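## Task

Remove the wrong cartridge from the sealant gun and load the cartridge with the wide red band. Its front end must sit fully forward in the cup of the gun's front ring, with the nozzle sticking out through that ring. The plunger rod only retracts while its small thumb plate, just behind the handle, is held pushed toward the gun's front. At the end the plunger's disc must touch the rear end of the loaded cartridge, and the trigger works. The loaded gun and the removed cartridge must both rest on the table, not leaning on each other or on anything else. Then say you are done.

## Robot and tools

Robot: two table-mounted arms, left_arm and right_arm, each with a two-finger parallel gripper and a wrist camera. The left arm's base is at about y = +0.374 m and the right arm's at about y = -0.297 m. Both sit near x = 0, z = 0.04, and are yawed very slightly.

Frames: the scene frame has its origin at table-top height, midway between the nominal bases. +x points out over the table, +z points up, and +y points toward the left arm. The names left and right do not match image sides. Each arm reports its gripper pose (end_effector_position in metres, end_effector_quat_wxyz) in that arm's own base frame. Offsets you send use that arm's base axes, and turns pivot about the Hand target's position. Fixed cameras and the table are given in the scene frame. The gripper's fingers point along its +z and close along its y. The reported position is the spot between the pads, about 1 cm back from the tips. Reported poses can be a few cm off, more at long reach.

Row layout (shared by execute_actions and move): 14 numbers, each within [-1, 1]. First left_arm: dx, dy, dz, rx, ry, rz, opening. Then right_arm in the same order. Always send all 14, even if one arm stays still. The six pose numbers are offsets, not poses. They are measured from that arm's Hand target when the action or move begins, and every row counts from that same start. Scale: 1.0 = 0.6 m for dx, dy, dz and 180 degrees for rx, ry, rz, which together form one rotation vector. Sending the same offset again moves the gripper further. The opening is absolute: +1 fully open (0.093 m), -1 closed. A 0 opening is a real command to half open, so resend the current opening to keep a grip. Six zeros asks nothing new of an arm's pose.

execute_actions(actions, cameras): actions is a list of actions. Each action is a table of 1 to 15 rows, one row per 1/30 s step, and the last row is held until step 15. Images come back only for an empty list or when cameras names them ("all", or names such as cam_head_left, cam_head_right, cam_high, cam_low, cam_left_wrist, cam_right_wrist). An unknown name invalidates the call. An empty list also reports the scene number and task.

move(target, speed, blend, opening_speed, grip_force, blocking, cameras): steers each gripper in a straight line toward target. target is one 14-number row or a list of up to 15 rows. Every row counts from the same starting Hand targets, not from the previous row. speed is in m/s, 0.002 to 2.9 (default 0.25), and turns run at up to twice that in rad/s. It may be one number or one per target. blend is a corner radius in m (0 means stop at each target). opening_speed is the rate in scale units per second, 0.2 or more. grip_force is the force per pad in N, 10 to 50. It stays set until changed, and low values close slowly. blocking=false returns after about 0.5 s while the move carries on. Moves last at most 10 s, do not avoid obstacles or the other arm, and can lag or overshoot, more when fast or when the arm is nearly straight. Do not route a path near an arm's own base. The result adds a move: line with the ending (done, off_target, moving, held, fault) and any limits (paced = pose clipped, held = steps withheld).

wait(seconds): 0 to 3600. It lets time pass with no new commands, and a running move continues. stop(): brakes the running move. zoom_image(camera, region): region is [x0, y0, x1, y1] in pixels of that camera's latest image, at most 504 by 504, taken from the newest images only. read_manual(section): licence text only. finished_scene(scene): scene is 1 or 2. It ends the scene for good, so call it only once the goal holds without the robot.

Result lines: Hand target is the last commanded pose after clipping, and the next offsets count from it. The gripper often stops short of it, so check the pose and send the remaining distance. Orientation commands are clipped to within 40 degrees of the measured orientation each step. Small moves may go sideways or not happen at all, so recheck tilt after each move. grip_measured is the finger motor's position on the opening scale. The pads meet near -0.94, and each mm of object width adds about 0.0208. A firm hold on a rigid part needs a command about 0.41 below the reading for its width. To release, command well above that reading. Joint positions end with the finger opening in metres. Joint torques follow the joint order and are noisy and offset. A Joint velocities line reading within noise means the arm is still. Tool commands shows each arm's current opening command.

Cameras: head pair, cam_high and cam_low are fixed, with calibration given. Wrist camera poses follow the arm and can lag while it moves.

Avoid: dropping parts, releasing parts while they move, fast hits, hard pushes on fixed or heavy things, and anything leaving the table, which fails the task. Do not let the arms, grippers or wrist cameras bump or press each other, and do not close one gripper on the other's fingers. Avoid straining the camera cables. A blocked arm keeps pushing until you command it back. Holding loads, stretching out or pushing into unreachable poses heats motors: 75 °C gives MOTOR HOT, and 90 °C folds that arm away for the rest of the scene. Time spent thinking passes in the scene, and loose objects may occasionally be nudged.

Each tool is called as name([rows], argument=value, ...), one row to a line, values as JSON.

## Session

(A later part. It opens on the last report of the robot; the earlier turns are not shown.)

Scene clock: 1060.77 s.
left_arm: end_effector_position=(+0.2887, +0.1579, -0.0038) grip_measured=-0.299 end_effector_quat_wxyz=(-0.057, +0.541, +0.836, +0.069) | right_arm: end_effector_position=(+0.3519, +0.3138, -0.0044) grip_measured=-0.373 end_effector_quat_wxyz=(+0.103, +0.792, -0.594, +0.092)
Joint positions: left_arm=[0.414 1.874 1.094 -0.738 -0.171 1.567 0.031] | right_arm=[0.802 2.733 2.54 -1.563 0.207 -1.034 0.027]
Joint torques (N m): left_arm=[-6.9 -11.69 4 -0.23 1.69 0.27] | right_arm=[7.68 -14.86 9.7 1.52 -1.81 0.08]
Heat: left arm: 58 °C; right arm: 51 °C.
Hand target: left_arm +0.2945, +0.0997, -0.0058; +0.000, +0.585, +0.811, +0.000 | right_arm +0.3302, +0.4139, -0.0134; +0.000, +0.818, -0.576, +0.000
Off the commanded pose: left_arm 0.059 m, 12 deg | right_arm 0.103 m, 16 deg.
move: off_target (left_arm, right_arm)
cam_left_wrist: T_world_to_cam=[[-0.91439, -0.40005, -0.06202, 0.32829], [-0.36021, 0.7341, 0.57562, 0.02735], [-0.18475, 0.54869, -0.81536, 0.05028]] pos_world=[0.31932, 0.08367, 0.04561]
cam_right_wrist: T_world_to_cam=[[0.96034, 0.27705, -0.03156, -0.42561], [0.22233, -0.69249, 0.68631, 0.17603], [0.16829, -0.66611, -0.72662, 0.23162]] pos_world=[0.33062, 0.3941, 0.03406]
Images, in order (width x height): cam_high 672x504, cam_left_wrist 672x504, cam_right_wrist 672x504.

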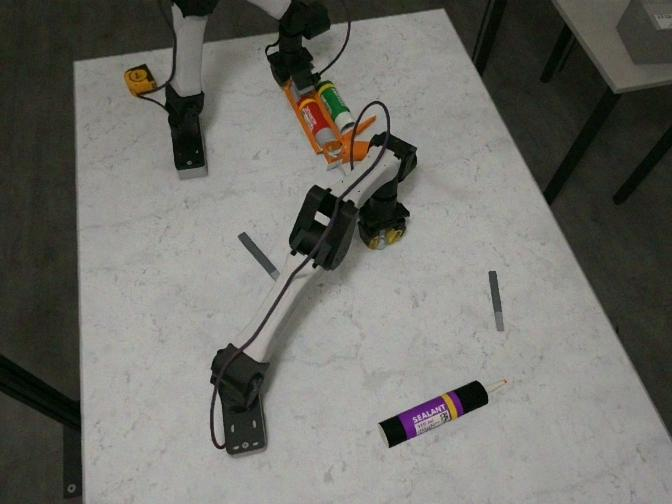

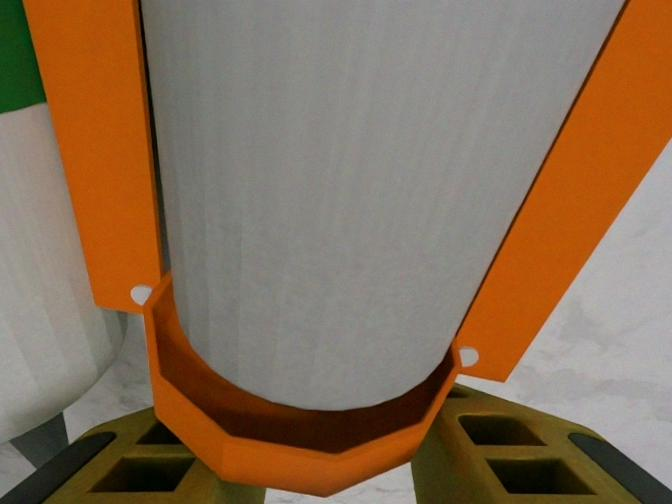

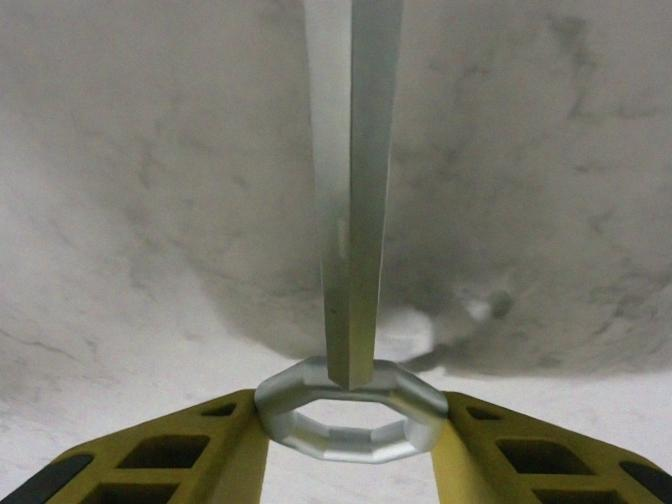

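move([
  [-0.035, 0.12, 0, 0, 0, 0, -0.3, 0.033, -0.095, 0, 0, 0, 0, -0.8],
  [-0.035, 0.12, 0.2, 0, 0, 0, -0.3, 0.04, -0.115, 0, 0, 0, 0, -0.8],
  [0.05, -0.14, 0.2, 0, 0, 0, 0.35, 0.04, -0.115, 0, 0, 0, 0, -0.8],
], speed=[0.15,0.2,0.25], cameras=["cam_high","cam_head_right","cam_left_wrist"])

zoom_image(camera="cam_head_right", region=[130, 230, 290, 340])

Scene clock: 1112.83 s.
left_arm: end_effector_position=(+0.3188, +0.0182, +0.1110) grip_measured=+0.348 end_effector_quat_wxyz=(-0.004, +0.586, +0.811, -0.002) | right_arm: end_effector_position=(+0.3576, +0.3290, -0.0127) grip_measured=-0.373 end_effector_quat_wxyz=(+0.030, +0.811, -0.584, +0.033)
Joint positions: left_arm=[0.056 1.761 1.444 -1.262 -0.002 1.307 0.062] | right_arm=[0.77 2.599 2.276 -1.297 0.076 -1.122 0.027]
Joint torques (N m): left_arm=[-0.85 -8.09 9.03 0.18 0.17 -0.02] | right_arm=[0.4 -16.76 3.55 0.87 -0.65 -0.11]
Heat: left arm: 62 °C; right arm: 59 °C.
Hand target: left_arm +0.3245, +0.0158, +0.1142; +0.000, +0.585, +0.811, +0.000 | right_arm +0.3542, +0.3449, -0.0134; +0.000, +0.818, -0.576, +0.000
Off the commanded pose: left_arm 0.007 m, 0 deg | right_arm 0.016 m, 5 deg.
move: off_target (right_arm)
cam_left_wrist: T_world_to_cam=[[-0.95061, -0.31038, -0.00164, 0.31027], [-0.28034, 0.85634, 0.4337, 0.06272], [-0.13321, 0.41274, -0.90106, 0.22159]] pos_world=[0.34205, -0.04887, 0.17297]
Images, in order (width x height): cam_head_right 672x504, cam_high 672x504, cam_left_wrist 672x504.

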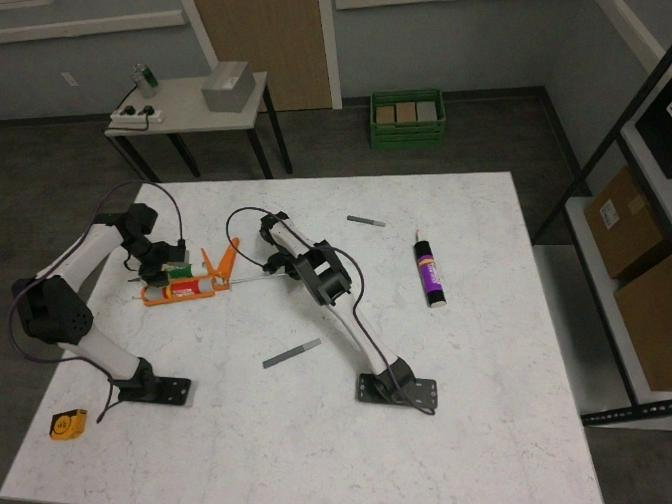

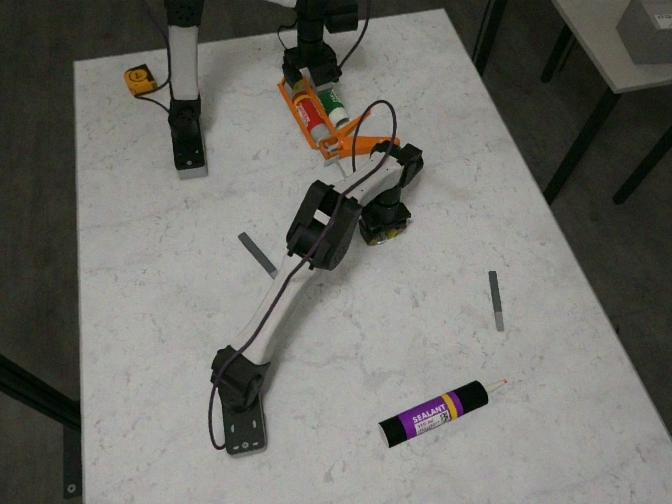

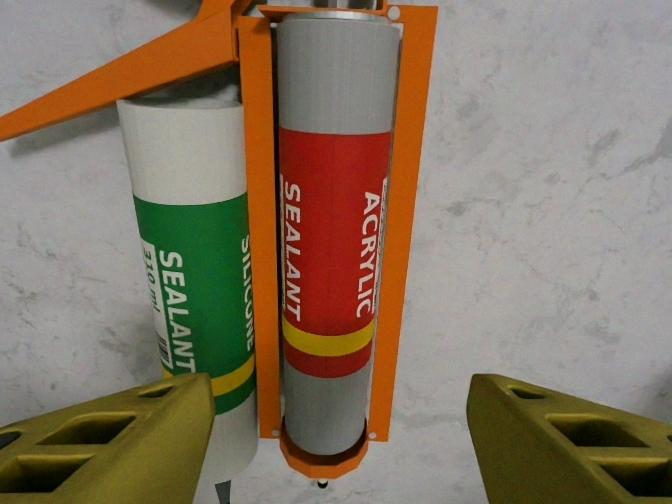

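Scaled by 3.150 from the camera's image (finer frame: 960x720).

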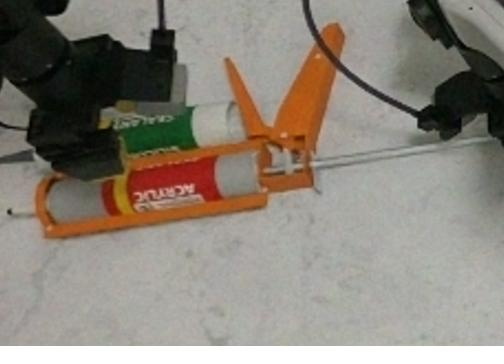

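move([
  [-0.0055, 0.0275, -0.12, 0, 0, -0.011, 0.3, 0, 0, 0, 0, 0, 0, -0.8],
  [-0.0055, 0.0275, -0.195, 0, 0, -0.011, 0.3, 0, 0, 0, 0, 0, 0, -0.8],
  [-0.0055, 0.0275, -0.195, 0, 0, -0.011, -0.55, 0, 0, 0, 0, 0, 0, -0.8],
  [-0.0055, 0.0275, -0.183, 0, 0, -0.011, -0.55, 0, 0, 0, 0, 0, 0, -0.8],
  [-0.0195, 0.0715, -0.183, 0, 0, -0.011, -0.55, 0, 0, 0, 0, 0, 0, -0.8],
], speed=[0.2,0.12,0.1,0.05,0.05], cameras=["cam_high","cam_low","cam_left_wrist","cam_head_right"])

zoom_image(camera="cam_head_right", region=[110, 230, 270, 340])

zoom_image(camera="cam_low", region=[300, 220, 460, 340])

Scene clock: 1135.17 s.
left_arm: end_effector_position=(+0.3181, +0.0408, +0.0029) grip_measured=-0.242 end_effector_quat_wxyz=(+0.015, +0.602, +0.798, -0.018) | right_arm: end_effector_position=(+0.3553, +0.3343, -0.0124) grip_measured=-0.373 end_effector_quat_wxyz=(+0.022, +0.811, -0.584, +0.018)
Joint positions: left_arm=[0.152 1.878 1.142 -0.84 0.046 1.445 0.034] | right_arm=[0.77 2.595 2.271 -1.285 0.044 -1.122 0.027]
Joint torques (N m): left_arm=[2.71 -11.19 4.68 0.25 -0.3 0.31] | right_arm=[0.39 -16.54 3.56 0.83 -0.37 -0.11]
Heat: left arm: 59 °C; right arm: 62 °C.
Hand target: left_arm +0.3127, +0.0586, +0.0044; +0.000, +0.599, +0.801, +0.000 | right_arm +0.3542, +0.3450, -0.0133; -0.001, +0.818, -0.576, +0.000
Off the commanded pose: left_arm 0.019 m, 3 deg | right_arm 0.011 m, 4 deg.
move: off_target (left_arm)
cam_left_wrist: T_world_to_cam=[[-0.96251, -0.27124, 0.00111, 0.31867], [-0.24957, 0.88721, 0.38805, 0.07919], [-0.10624, 0.37322, -0.92164, 0.1079]] pos_world=[0.33796, -0.02409, 0.06836]
Images, in order (width x height): cam_head_right 672x504, cam_high 672x504, cam_low 672x504, cam_left_wrist 672x504.

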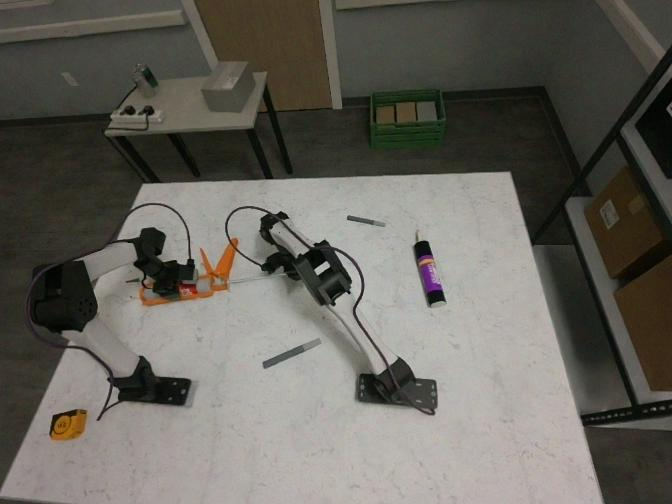

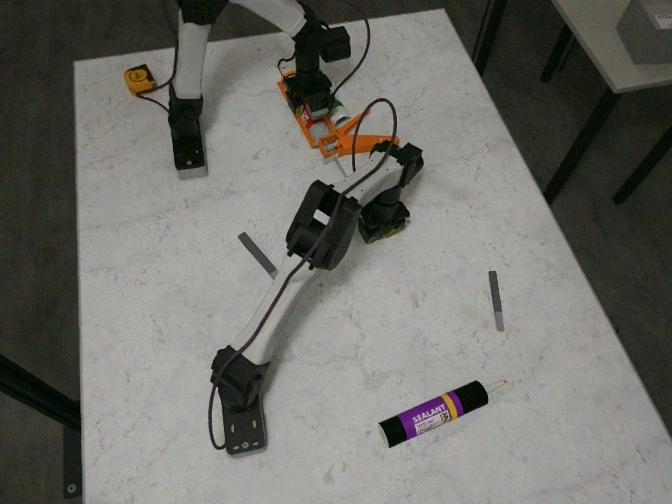

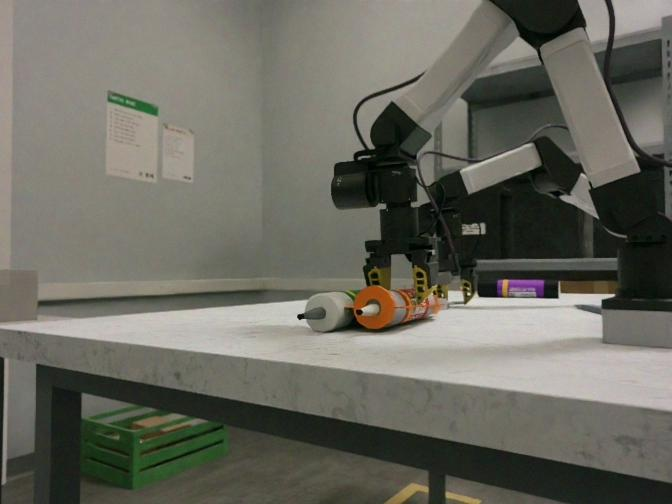

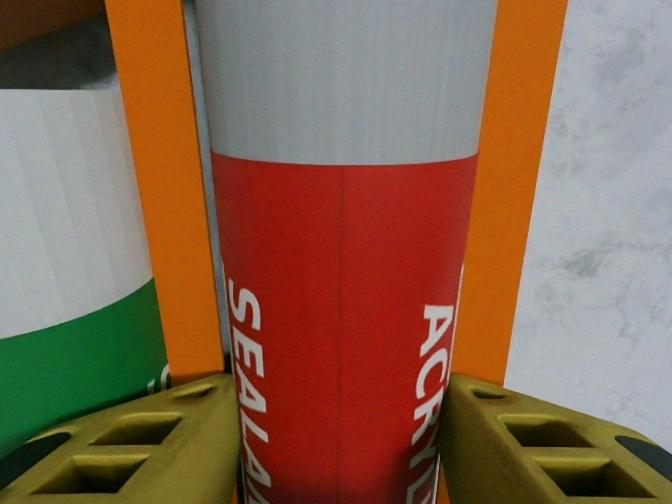

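Scaled by 3.150 from the camera's image (finer frame: 960x720).

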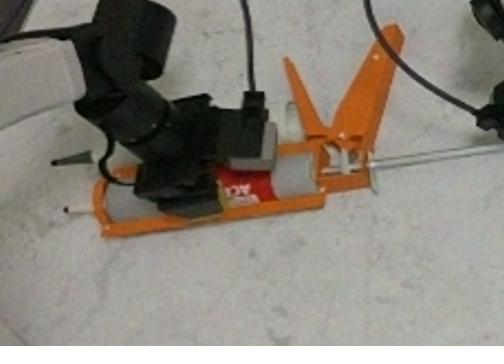

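Scaled by 3.150 from the camera's image (finer frame: 960x720).

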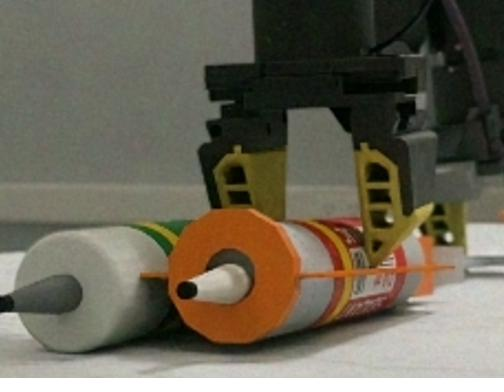

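move([
  [0.01, -0.03, 0, 0, 0, 0, -0.55, 0, 0, 0, 0, 0, 0, -0.8],
  [0.013, -0.028, 0.012, 0, 0, 0, -0.55, 0, 0, 0, 0, 0, 0, -0.8],
  [-0.004, 0.028, 0.012, 0, 0, 0, -0.55, 0, 0, 0, 0, 0, 0, -0.8],
  [-0.006, 0.036, 0.002, 0, 0, 0, -0.55, 0, 0, 0, 0, 0, 0, -0.8],
], speed=0.05, cameras=["cam_low","cam_left_wrist","cam_high"])

zoom_image(camera="cam_low", region=[300, 220, 460, 340])

zoom_image(camera="cam_high", region=[250, 60, 400, 190])

Scene clock: 1149.07 s.
left_arm: end_effector_position=(+0.3136, +0.0557, +0.0037) grip_measured=-0.240 end_effector_quat_wxyz=(+0.021, +0.603, +0.797, -0.028) | right_arm: end_effector_position=(+0.3538, +0.3456, -0.0121) grip_measured=-0.373 end_effector_quat_wxyz=(+0.004, +0.812, -0.584, -0.001)
Joint positions: left_arm=[0.211 1.878 1.145 -0.853 0.068 1.507 0.034] | right_arm=[0.773 2.594 2.271 -1.257 -0.001 -1.121 0.027]
Joint torques (N m): left_arm=[3.47 -11.08 5.18 0.28 -0.5 0.35] | right_arm=[0.08 -16.68 3.17 0.65 0.01 -0.12]
Heat: left arm: 60 °C; right arm: 59 °C.
Hand target: left_arm +0.3091, +0.0802, +0.0056; +0.000, +0.599, +0.801, +0.000 | right_arm +0.3543, +0.3448, -0.0133; +0.000, +0.817, -0.576, +0.000
Off the commanded pose: left_arm 0.025 m, 4 deg | right_arm 0.001 m, 1 deg.
move: off_target (left_arm)
cam_left_wrist: T_world_to_cam=[[-0.96332, -0.26816, 0.01056, 0.31839], [-0.24556, 0.89666, 0.36838, 0.06284], [-0.10826, 0.35227, -0.92962, 0.10453]] pos_world=[0.33346, -0.00779, 0.07066]
Images, in order (width x height): cam_high 672x504, cam_low 672x504, cam_left_wrist 672x504.

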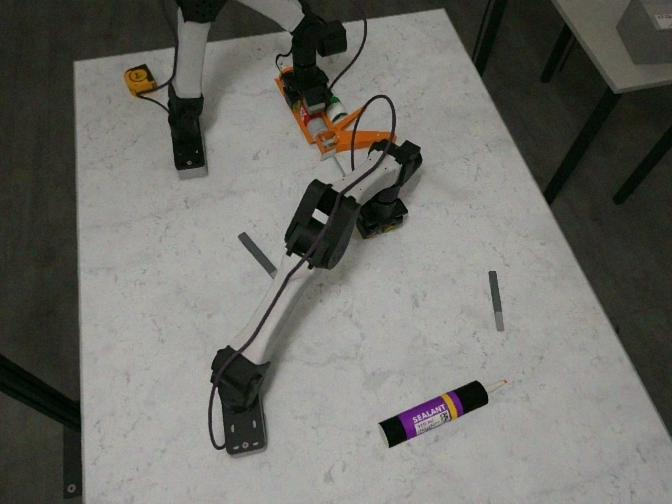

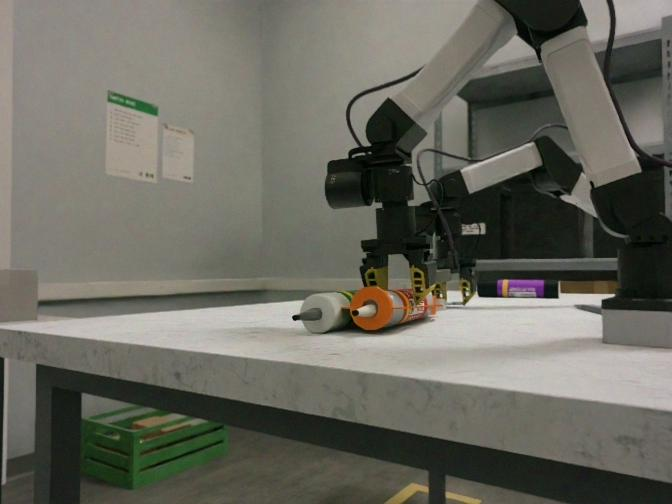

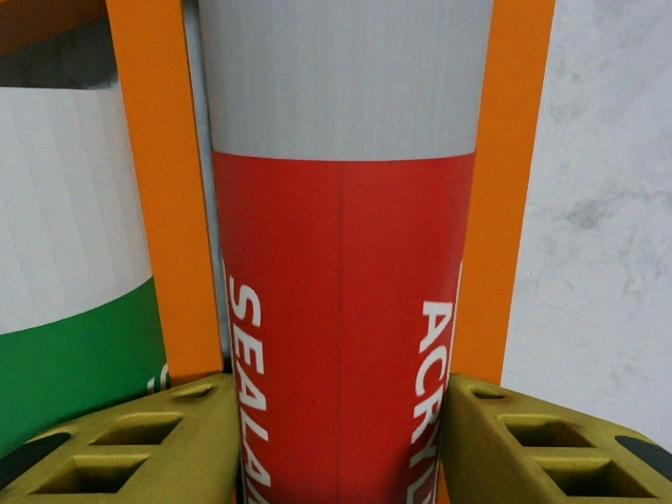

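Scaled by 3.150 from the camera's image (finer frame: 960x720).

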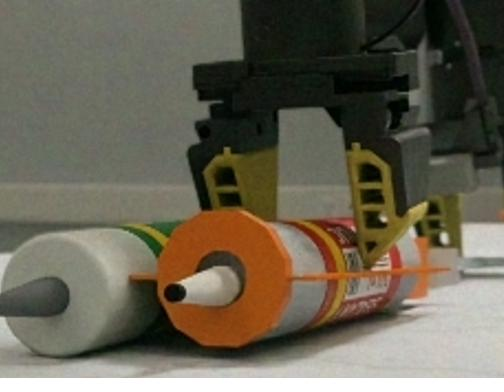

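Scaled by 3.360 from the camera's image (finer frame: 960x720).

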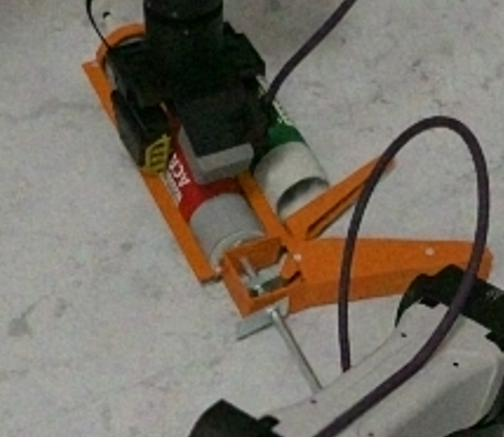

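move([
  [0, -0.03, 0, 0, 0, 0, 0.35, 0, 0, 0, 0, 0, 0, -0.8],
  [0, -0.03, 0.13, 0, 0, 0, 0.35, 0, 0, 0, 0, 0, 0, -0.8],
], speed=0.2, cameras=["cam_left_wrist","cam_right_wrist"])

zoom_image(camera="cam_left_wrist", region=[200, 300, 450, 504])

zoom_image(camera="cam_left_wrist", region=[200, 0, 450, 150])

Scene clock: 1163.50 s.
left_arm: end_effector_position=(+0.3029, +0.0602, +0.0732) grip_measured=+0.349 end_effector_quat_wxyz=(-0.007, +0.601, +0.799, -0.016) | right_arm: end_effector_position=(+0.3539, +0.3457, -0.0119) grip_measured=-0.373 end_effector_quat_wxyz=(+0.004, +0.812, -0.584, -0.001)
Joint positions: left_arm=[0.202 1.765 1.297 -1.135 0.011 1.492 0.062] | right_arm=[0.773 2.593 2.271 -1.257 -0.001 -1.121 0.027]
Joint torques (N m): left_arm=[-0.46 -10.47 8.73 0.11 0.05 -0.02] | right_arm=[0.08 -16.66 3.17 0.65 0.01 -0.13]
Heat: left arm: 60 °C; right arm: 62 °C.
Hand target: left_arm +0.3091, +0.0622, +0.0836; +0.000, +0.599, +0.801, +0.000 | right_arm +0.3543, +0.3448, -0.0133; -0.001, +0.817, -0.576, +0.000
Off the commanded pose: left_arm 0.012 m, 2 deg | right_arm 0.002 m, 1 deg.
move: off_target (left_arm)
cam_left_wrist: T_world_to_cam=[[-0.96156, -0.27355, 0.02403, 0.3073], [-0.23828, 0.87465, 0.42215, 0.02574], [-0.1365, 0.40019, -0.90621, 0.17027]] pos_world=[0.32486, -0.00659, 0.13605]
cam_right_wrist: T_world_to_cam=[[0.9488, 0.31548, 0.01593, -0.44524], [0.27155, -0.84036, 0.4691, 0.234], [0.16138, -0.44075, -0.883, 0.16975]] pos_world=[0.33151, 0.41193, 0.04722]

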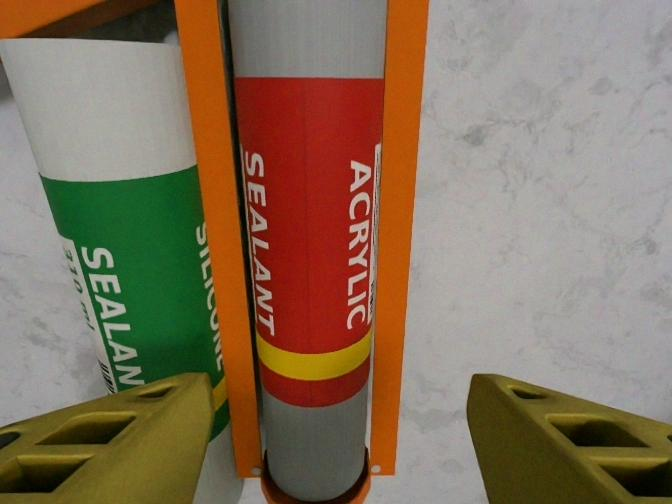

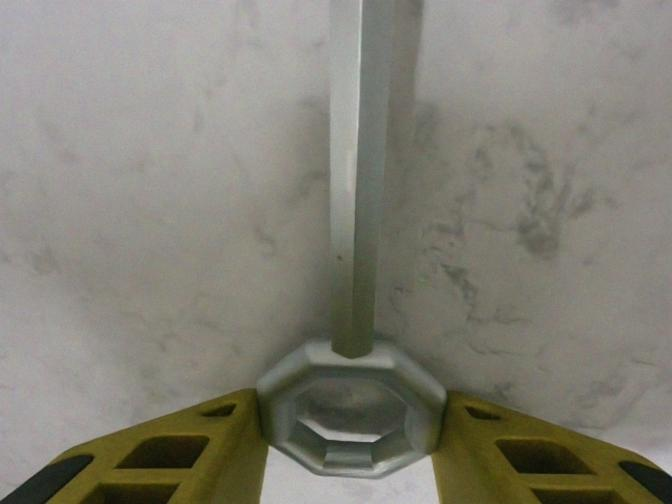

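Scaled by 2.016 from the camera's image (finer frame: 960x720).

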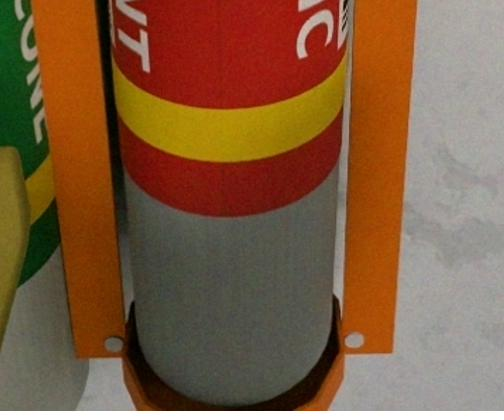

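Scaled by 2.016 from the camera's image (finer frame: 960x720).

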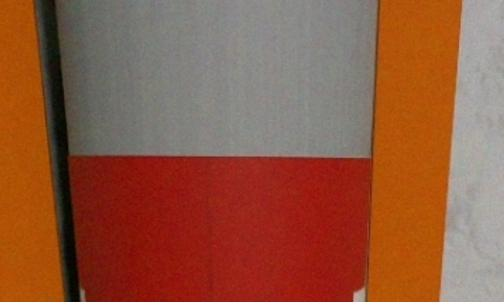

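zoom_image(camera="cam_left_wrist", region=[240, 430, 400, 504])

move([
  [0.008, -0.03, 0, 0, 0, 0, 0.3, 0, 0, 0, 0, 0, 0, -1],
  [0.008, -0.03, -0.138, 0, 0, 0, 0.3, 0, 0, 0, 0, 0, 0, -1],
  [0.008, -0.03, -0.138, 0, 0, 0, -0.6, 0, 0, 0, 0, 0, 0, -1],
  [0.008, -0.03, -0.12, 0, 0, 0, -0.6, 0.02, -0.05, 0, 0, 0, 0, -1],
  [-0.025, 0.08, -0.12, 0, 0, 0, -0.6, 0.045, -0.12, 0, 0, 0, 0, -1],
], speed=[0.15,0.12,0.1,0.08,0.08], cameras=["cam_low","cam_left_wrist","cam_head_right"])

zoom_image(camera="cam_low", region=[300, 220, 460, 340])

zoom_image(camera="cam_head_right", region=[110, 230, 270, 340])

Scaled by 3.150 from the camera's image (finer frame: 960x720).

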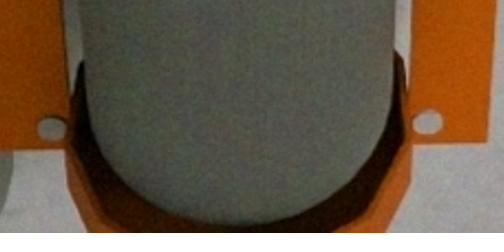

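Scene clock: 1195.87 s.
left_arm: end_effector_position=(+0.2996, +0.0899, +0.0206) grip_measured=-0.598 end_effector_quat_wxyz=(+0.035, +0.602, +0.798, -0.021) | right_arm: end_effector_position=(+0.3691, +0.3259, -0.0055) grip_measured=-0.373 end_effector_quat_wxyz=(-0.058, +0.824, -0.561, -0.052)
Joint positions: left_arm=[0.335 1.814 1.134 -0.888 0.082 1.628 0.016] | right_arm=[0.678 2.455 2.03 -1.064 -0.134 -1.262 0.027]
Joint torques (N m): left_arm=[1.84 -7.31 5.34 0.49 -0.62 0.22] | right_arm=[-3.85 -15.54 3 -0.09 1.12 -0.23]
Heat: left arm: 57 °C; right arm: 64 °C.
Hand target: left_arm +0.2942, +0.1103, +0.0117; +0.000, +0.599, +0.801, +0.000 | right_arm +0.3812, +0.2728, -0.0134; +0.000, +0.817, -0.576, +0.000
Off the commanded pose: left_arm 0.023 m, 5 deg | right_arm 0.055 m, 9 deg.
move: off_target (left_arm, right_arm)
cam_left_wrist: T_world_to_cam=[[-0.96231, -0.27141, -0.01717, 0.31453], [-0.25965, 0.89812, 0.35491, 0.02682], [-0.0809, 0.34599, -0.93474, 0.09905]] pos_world=[0.31765, 0.02701, 0.08847]
Images, in order (width x height): cam_head_right 672x504, cam_low 672x504, cam_left_wrist 672x504.

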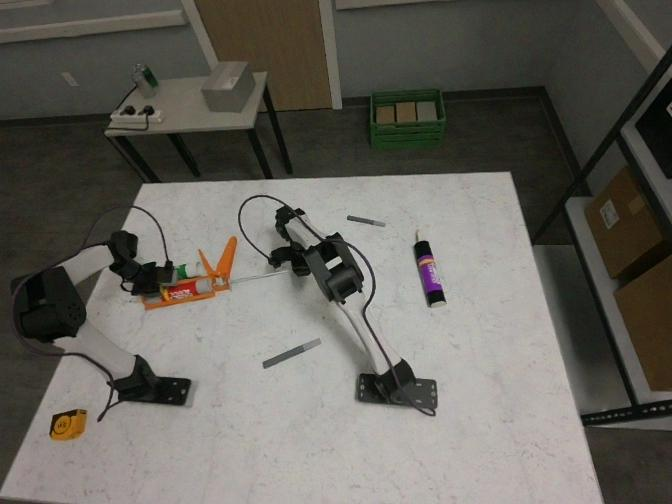

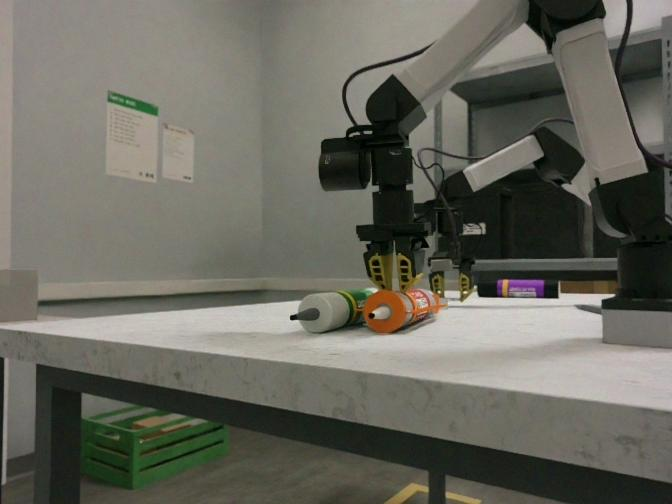

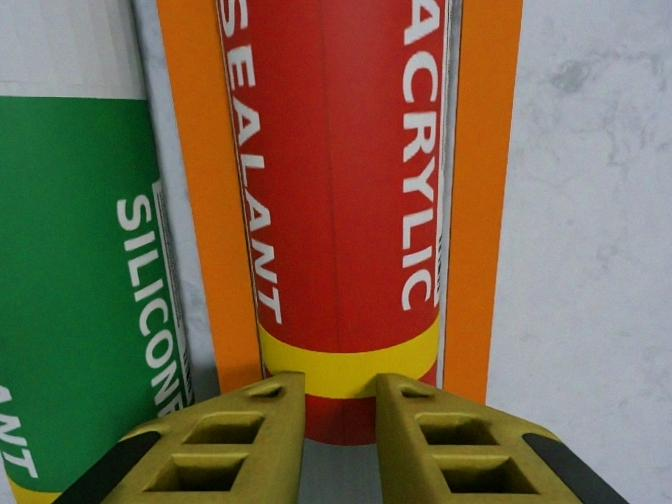

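Scaled by 3.150 from the camera's image (finer frame: 960x720).

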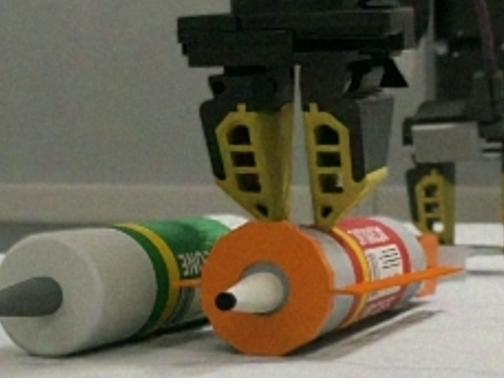

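Scaled by 3.150 from the camera's image (finer frame: 960x720).

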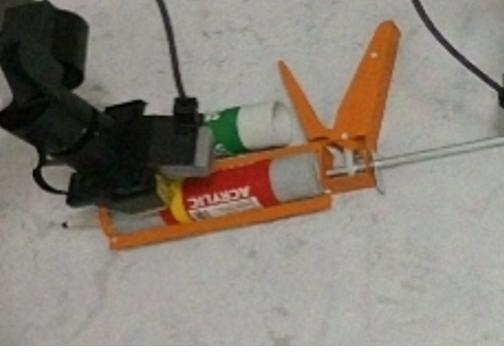

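move([
  [0, -0.03, 0.03, 0, 0, 0, 0.3, -0.02, 0.08, 0, 0, 0, 0, -1],
  [0.01, -0.09, 0.12, 0, 0, 0, 0.3, -0.02, 0.08, 0, 0, 0, 0, -1],
], speed=0.2, cameras=["cam_left_wrist","cam_head_right"])

zoom_image(camera="cam_left_wrist", region=[200, 330, 420, 504])

zoom_image(camera="cam_left_wrist", region=[220, 0, 460, 120])

zoom_image(camera="cam_head_right", region=[110, 230, 270, 340])

Scene clock: 1208.93 s.
left_arm: end_effector_position=(+0.2936, +0.0558, +0.0732) grip_measured=+0.298 end_effector_quat_wxyz=(-0.008, +0.599, +0.800, -0.015) | right_arm: end_effector_position=(+0.3667, +0.3129, -0.0070) grip_measured=-0.373 end_effector_quat_wxyz=(+0.001, +0.818, -0.575, -0.008)
Joint positions: left_arm=[0.193 1.729 1.253 -1.128 0.009 1.479 0.06] | right_arm=[0.701 2.514 2.142 -1.206 -0.016 -1.215 0.027]
Joint torques (N m): left_arm=[-0.84 -10.11 8.73 0.12 0.07 0] | right_arm=[1.29 -12.15 7.99 0.46 0.14 0.28]
Heat: left arm: 55 °C; right arm: 61 °C.
Hand target: left_arm +0.3001, +0.0563, +0.0836; -0.001, +0.599, +0.801, +0.000 | right_arm +0.3693, +0.3208, -0.0133; +0.000, +0.817, -0.576, +0.000
Off the commanded pose: left_arm 0.012 m, 2 deg | right_arm 0.011 m, 1 deg.
move: off_target (left_arm, right_arm)
cam_left_wrist: T_world_to_cam=[[-0.96049, -0.27724, 0.02434, 0.29712], [-0.24117, 0.87281, 0.42432, 0.02815], [-0.13888, 0.40168, -0.90519, 0.17127]] pos_world=[0.31596, -0.01099, 0.13585]
Images, in order (width x height): cam_head_right 672x504, cam_left_wrist 672x504.

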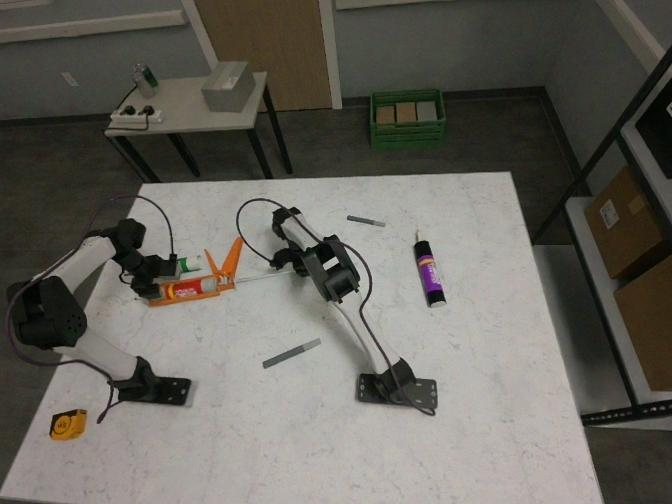

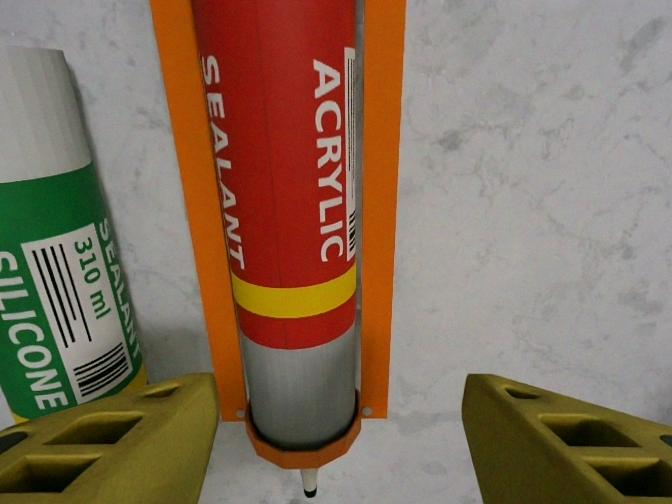

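Scaled by 2.291 from the camera's image (finer frame: 960x720).

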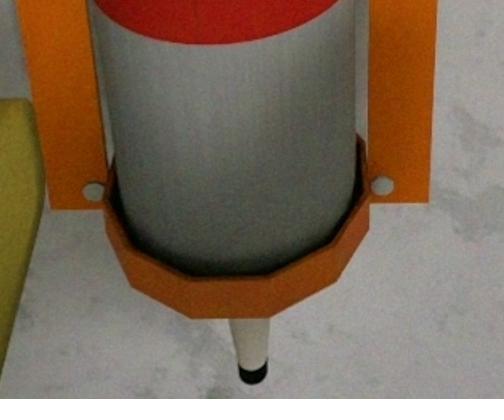

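Scaled by 2.100 from the camera's image (finer frame: 960x720).

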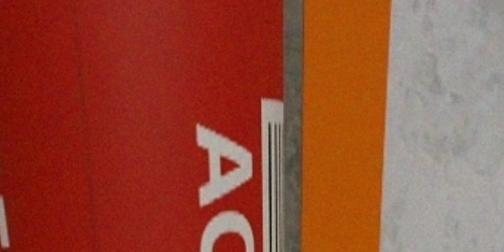

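Scaled by 3.150 from the camera's image (finer frame: 960x720).

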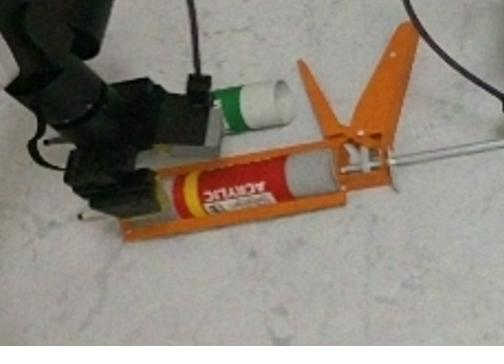

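move([
  [-0.038, 0.203, 0.0, 0, 0, 0, -0.3, 0, 0, 0, 0, 0, 0, -1],
  [-0.038, 0.203, -0.15, 0, 0, 0, -0.3, 0, 0, 0, 0, 0, 0, -1],
  [-0.027, 0.168, -0.15, 0, 0, 0, -0.3, 0, 0, 0, 0, 0, 0, -1],
  [-0.016, 0.131, -0.15, 0, 0, 0, -0.3, -0.042, 0.12, 0, 0, 0, 0, -1],
], speed=[0.25,0.2,0.06,0.06], cameras=["cam_left_wrist","cam_low","cam_high"])

zoom_image(camera="cam_high", region=[250, 60, 400, 190])

Scene clock: 1224.60 s.
left_arm: end_effector_position=(+0.2855, +0.1688, -0.0051) grip_measured=-0.299 end_effector_quat_wxyz=(-0.040, +0.589, +0.807, +0.033) | right_arm: end_effector_position=(+0.3598, +0.3245, -0.0056) grip_measured=-0.373 end_effector_quat_wxyz=(+0.068, +0.807, -0.584, +0.060)
Joint positions: left_arm=[0.483 1.907 1.142 -0.781 -0.1 1.746 0.031] | right_arm=[0.782 2.709 2.507 -1.484 0.14 -1.098 0.027]
Joint torques (N m): left_arm=[-4.16 -11.51 3.81 0.07 1.07 -0.17] | right_arm=[5.52 -13.82 8.95 1.16 -1.25 0.38]
Heat: left arm: 56 °C; right arm: 59 °C.
Hand target: left_arm +0.2905, +0.1349, -0.0064; +0.000, +0.599, +0.801, +0.000 | right_arm +0.3440, +0.3930, -0.0134; +0.000, +0.818, -0.576, +0.000
Off the commanded pose: left_arm 0.034 m, 6 deg | right_arm 0.071 m, 11 deg.
move: off_target (left_arm, right_arm)
cam_left_wrist: T_world_to_cam=[[-0.95389, -0.29973, -0.01571, 0.32427], [-0.26379, 0.81223, 0.52029, -0.02207], [-0.14319, 0.50045, -0.85384, 0.03877]] pos_world=[0.30905, 0.09572, 0.04968]
Images, in order (width x height): cam_high 672x504, cam_low 672x504, cam_left_wrist 672x504.

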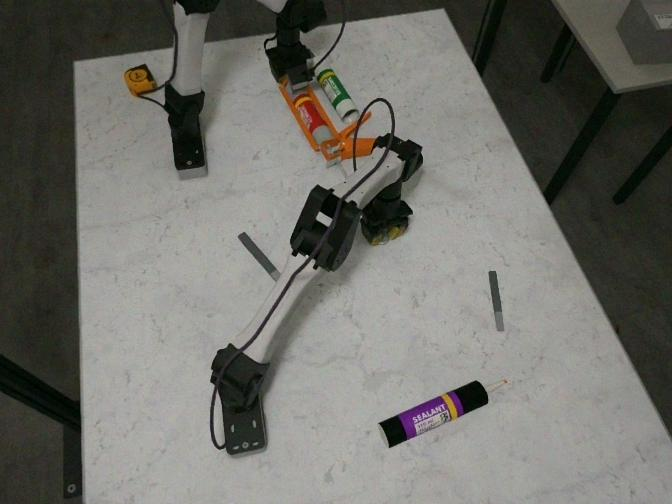

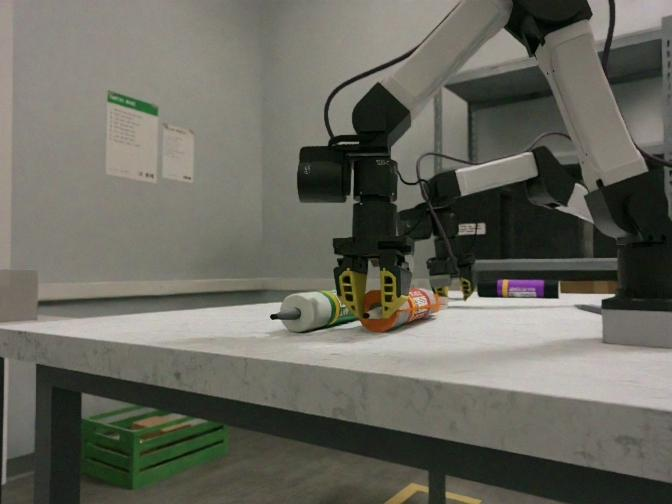

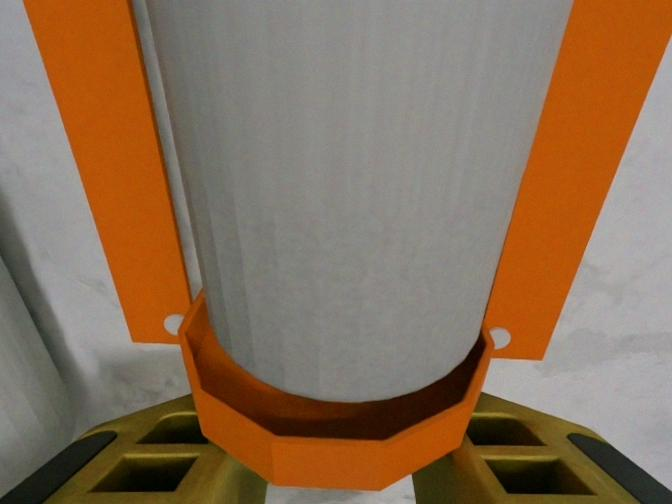

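Scaled by 3.360 from the camera's image (finer frame: 960x720).

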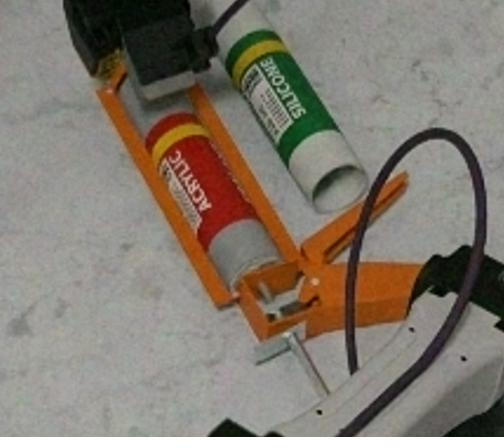

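move([
  [-0.02, 0.08, 0, 0, 0, 0, -0.3, 0.026, -0.114, 0, 0, 0, 0, -1],
  [-0.02, 0.08, 0.25, 0, 0, 0, -0.3, 0.026, -0.114, 0, 0, 0, 0, 0.3],
  [0.141, -0.392, 0.26, 0, 0, 0.5, 1, 0.026, -0.114, 0.25, 0, 0, 0, 0.3],
  [0.141, -0.392, 0.2, 0, 0, 0.5, 1, 0.026, -0.5, 0.25, 0, 0, -0.2, 0.3],
], speed=[0.15,0.25,0.3,0.3], cameras=["cam_left_wrist","cam_high"])

Scene clock: 1255.17 s.
left_arm: end_effector_position=(+0.3752, -0.0978, +0.1161) grip_measured=+1.000 end_effector_quat_wxyz=(-0.001, -0.141, +0.990, +0.000) | right_arm: end_effector_position=(+0.3581, +0.0919, +0.1303) grip_measured=+0.298 end_effector_quat_wxyz=(-0.020, -0.604, +0.797, +0.001)
Joint positions: left_arm=[-0.254 2.026 1.818 -1.365 0.001 -0.536 0.093] | right_arm=[0.257 1.988 1.819 -1.438 0.013 -1.039 0.059]
Joint torques (N m): left_arm=[-0.77 -12.19 5.68 0.42 0.08 -0.04] | right_arm=[-0.17 -13.81 4.3 0.57 -0.11 0.17]
Heat: left arm: 58 °C; right arm: 61 °C.
Hand target: left_arm +0.3751, -0.1004, +0.1136; +0.000, -0.142, +0.990, +0.000 | right_arm +0.3595, +0.0929, +0.1368; +0.000, -0.600, +0.800, -0.001
Off the commanded pose: left_arm 0.004 m, 0 deg | right_arm 0.007 m, 2 deg.
move: done
cam_left_wrist: T_world_to_cam=[[0.27466, -0.9615, -0.0093, -0.1946], [-0.86601, -0.25157, 0.43213, 0.28718], [-0.41783, -0.11064, -0.90177, 0.33732]] pos_world=[0.44309, -0.07755, 0.17827]
Images, in order (width x height): cam_high 672x504, cam_left_wrist 672x504.

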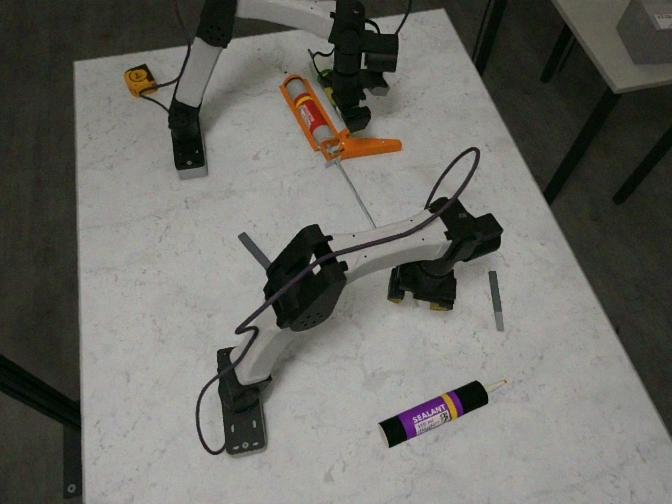

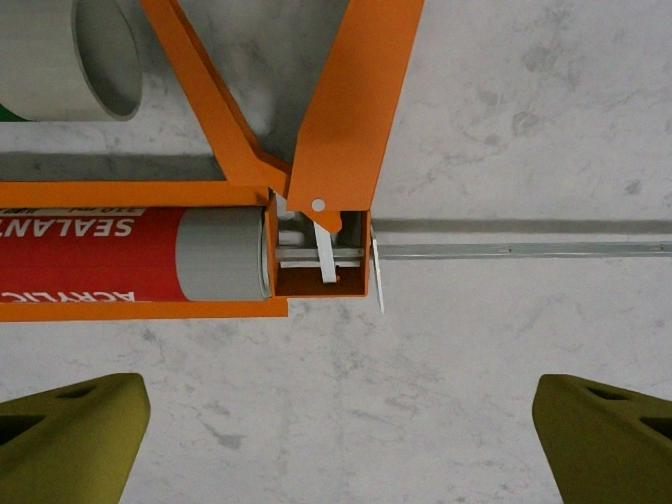

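move(target=[0.054, 0.05, -0.1, 0, 0, 0, 1, 0, 0, 0, 0, 0, 0, 0.3], cameras=["cam_left_wrist"])

Scene clock: 1268.50 s.
left_arm: end_effector_position=(+0.4035, -0.0709, +0.0571) grip_measured=+1.000 end_effector_quat_wxyz=(-0.003, -0.146, +0.989, +0.000) | right_arm: end_effector_position=(+0.3583, +0.0919, +0.1303) grip_measured=+0.298 end_effector_quat_wxyz=(-0.019, -0.604, +0.797, +0.001)
Joint positions: left_arm=[-0.173 2.137 1.75 -1.19 0.001 -0.467 0.093] | right_arm=[0.257 1.988 1.819 -1.437 0.013 -1.039 0.059]
Joint torques (N m): left_arm=[0.1 -12.03 7.15 0.43 0.09 0.17] | right_arm=[-0.17 -13.79 4.3 0.56 -0.11 0.17]
Heat: left arm: 59 °C; right arm: 58 °C.
Hand target: left_arm +0.4075, -0.0704, +0.0536; +0.000, -0.142, +0.990, +0.000 | right_arm +0.3596, +0.0929, +0.1368; +0.001, -0.600, +0.800, -0.001
Off the commanded pose: left_arm 0.005 m, 1 deg | right_arm 0.007 m, 2 deg.
move: done
cam_left_wrist: T_world_to_cam=[[0.28531, -0.95837, -0.01068, -0.18109], [-0.8617, -0.26138, 0.43492, 0.34139], [-0.41961, -0.11489, -0.90041, 0.29918]] pos_world=[0.47139, -0.04995, 0.11897]

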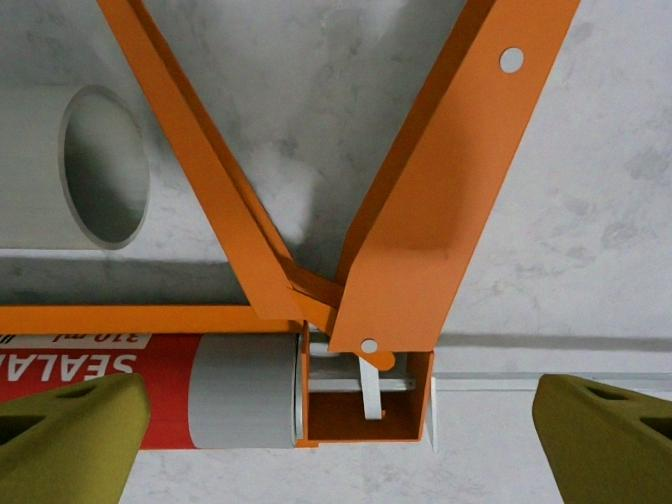

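move([
  [0.009, -0.003, 0, 0, 0, 0, 1, 0, 0, 0, 0, 0, 0, 0.3],
  [0.009, -0.003, -0.107, 0, 0, 0, 1, 0, 0, 0, 0, 0, 0, 0.3],
  [0.009, -0.003, -0.107, 0, 0, 0, -0.1, 0, 0, 0, 0, 0, 0, 0.3],
], opening_speed=1.0, speed=0.15, cameras=["cam_left_wrist"])

Scene clock: 1286.00 s.
left_arm: end_effector_position=(+0.4209, -0.0728, -0.0048) grip_measured=-0.018 end_effector_quat_wxyz=(+0.017, -0.139, +0.990, -0.006) | right_arm: end_effector_position=(+0.3583, +0.0919, +0.1303) grip_measured=+0.298 end_effector_quat_wxyz=(-0.019, -0.604, +0.797, +0.001)
Joint positions: left_arm=[-0.171 2.227 1.642 -0.95 0.001 -0.449 0.044] | right_arm=[0.257 1.988 1.819 -1.437 0.013 -1.039 0.059]
Joint torques (N m): left_arm=[-0.32 -12.81 5.85 0.18 0.09 -0.03] | right_arm=[-0.17 -13.79 4.3 0.56 -0.11 0.17]
Heat: left arm: 61 °C; right arm: 57 °C.
Hand target: left_arm +0.4130, -0.0722, -0.0105; +0.000, -0.142, +0.990, +0.000 | right_arm +0.3596, +0.0929, +0.1368; +0.001, -0.600, +0.800, -0.001
Off the commanded pose: left_arm 0.010 m, 2 deg | right_arm 0.007 m, 2 deg.
move: done
cam_left_wrist: T_world_to_cam=[[0.2711, -0.96252, 0.00757, -0.18282], [-0.8828, -0.24549, 0.4005, 0.39266], [-0.38363, -0.11526, -0.91626, 0.23535]] pos_world=[0.48649, -0.05244, 0.05976]

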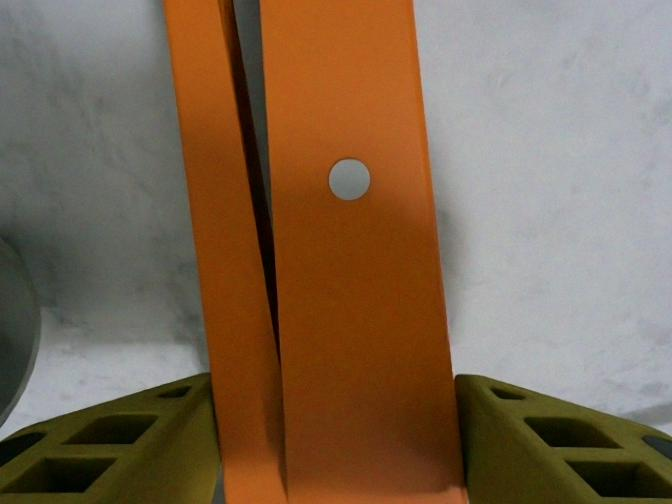

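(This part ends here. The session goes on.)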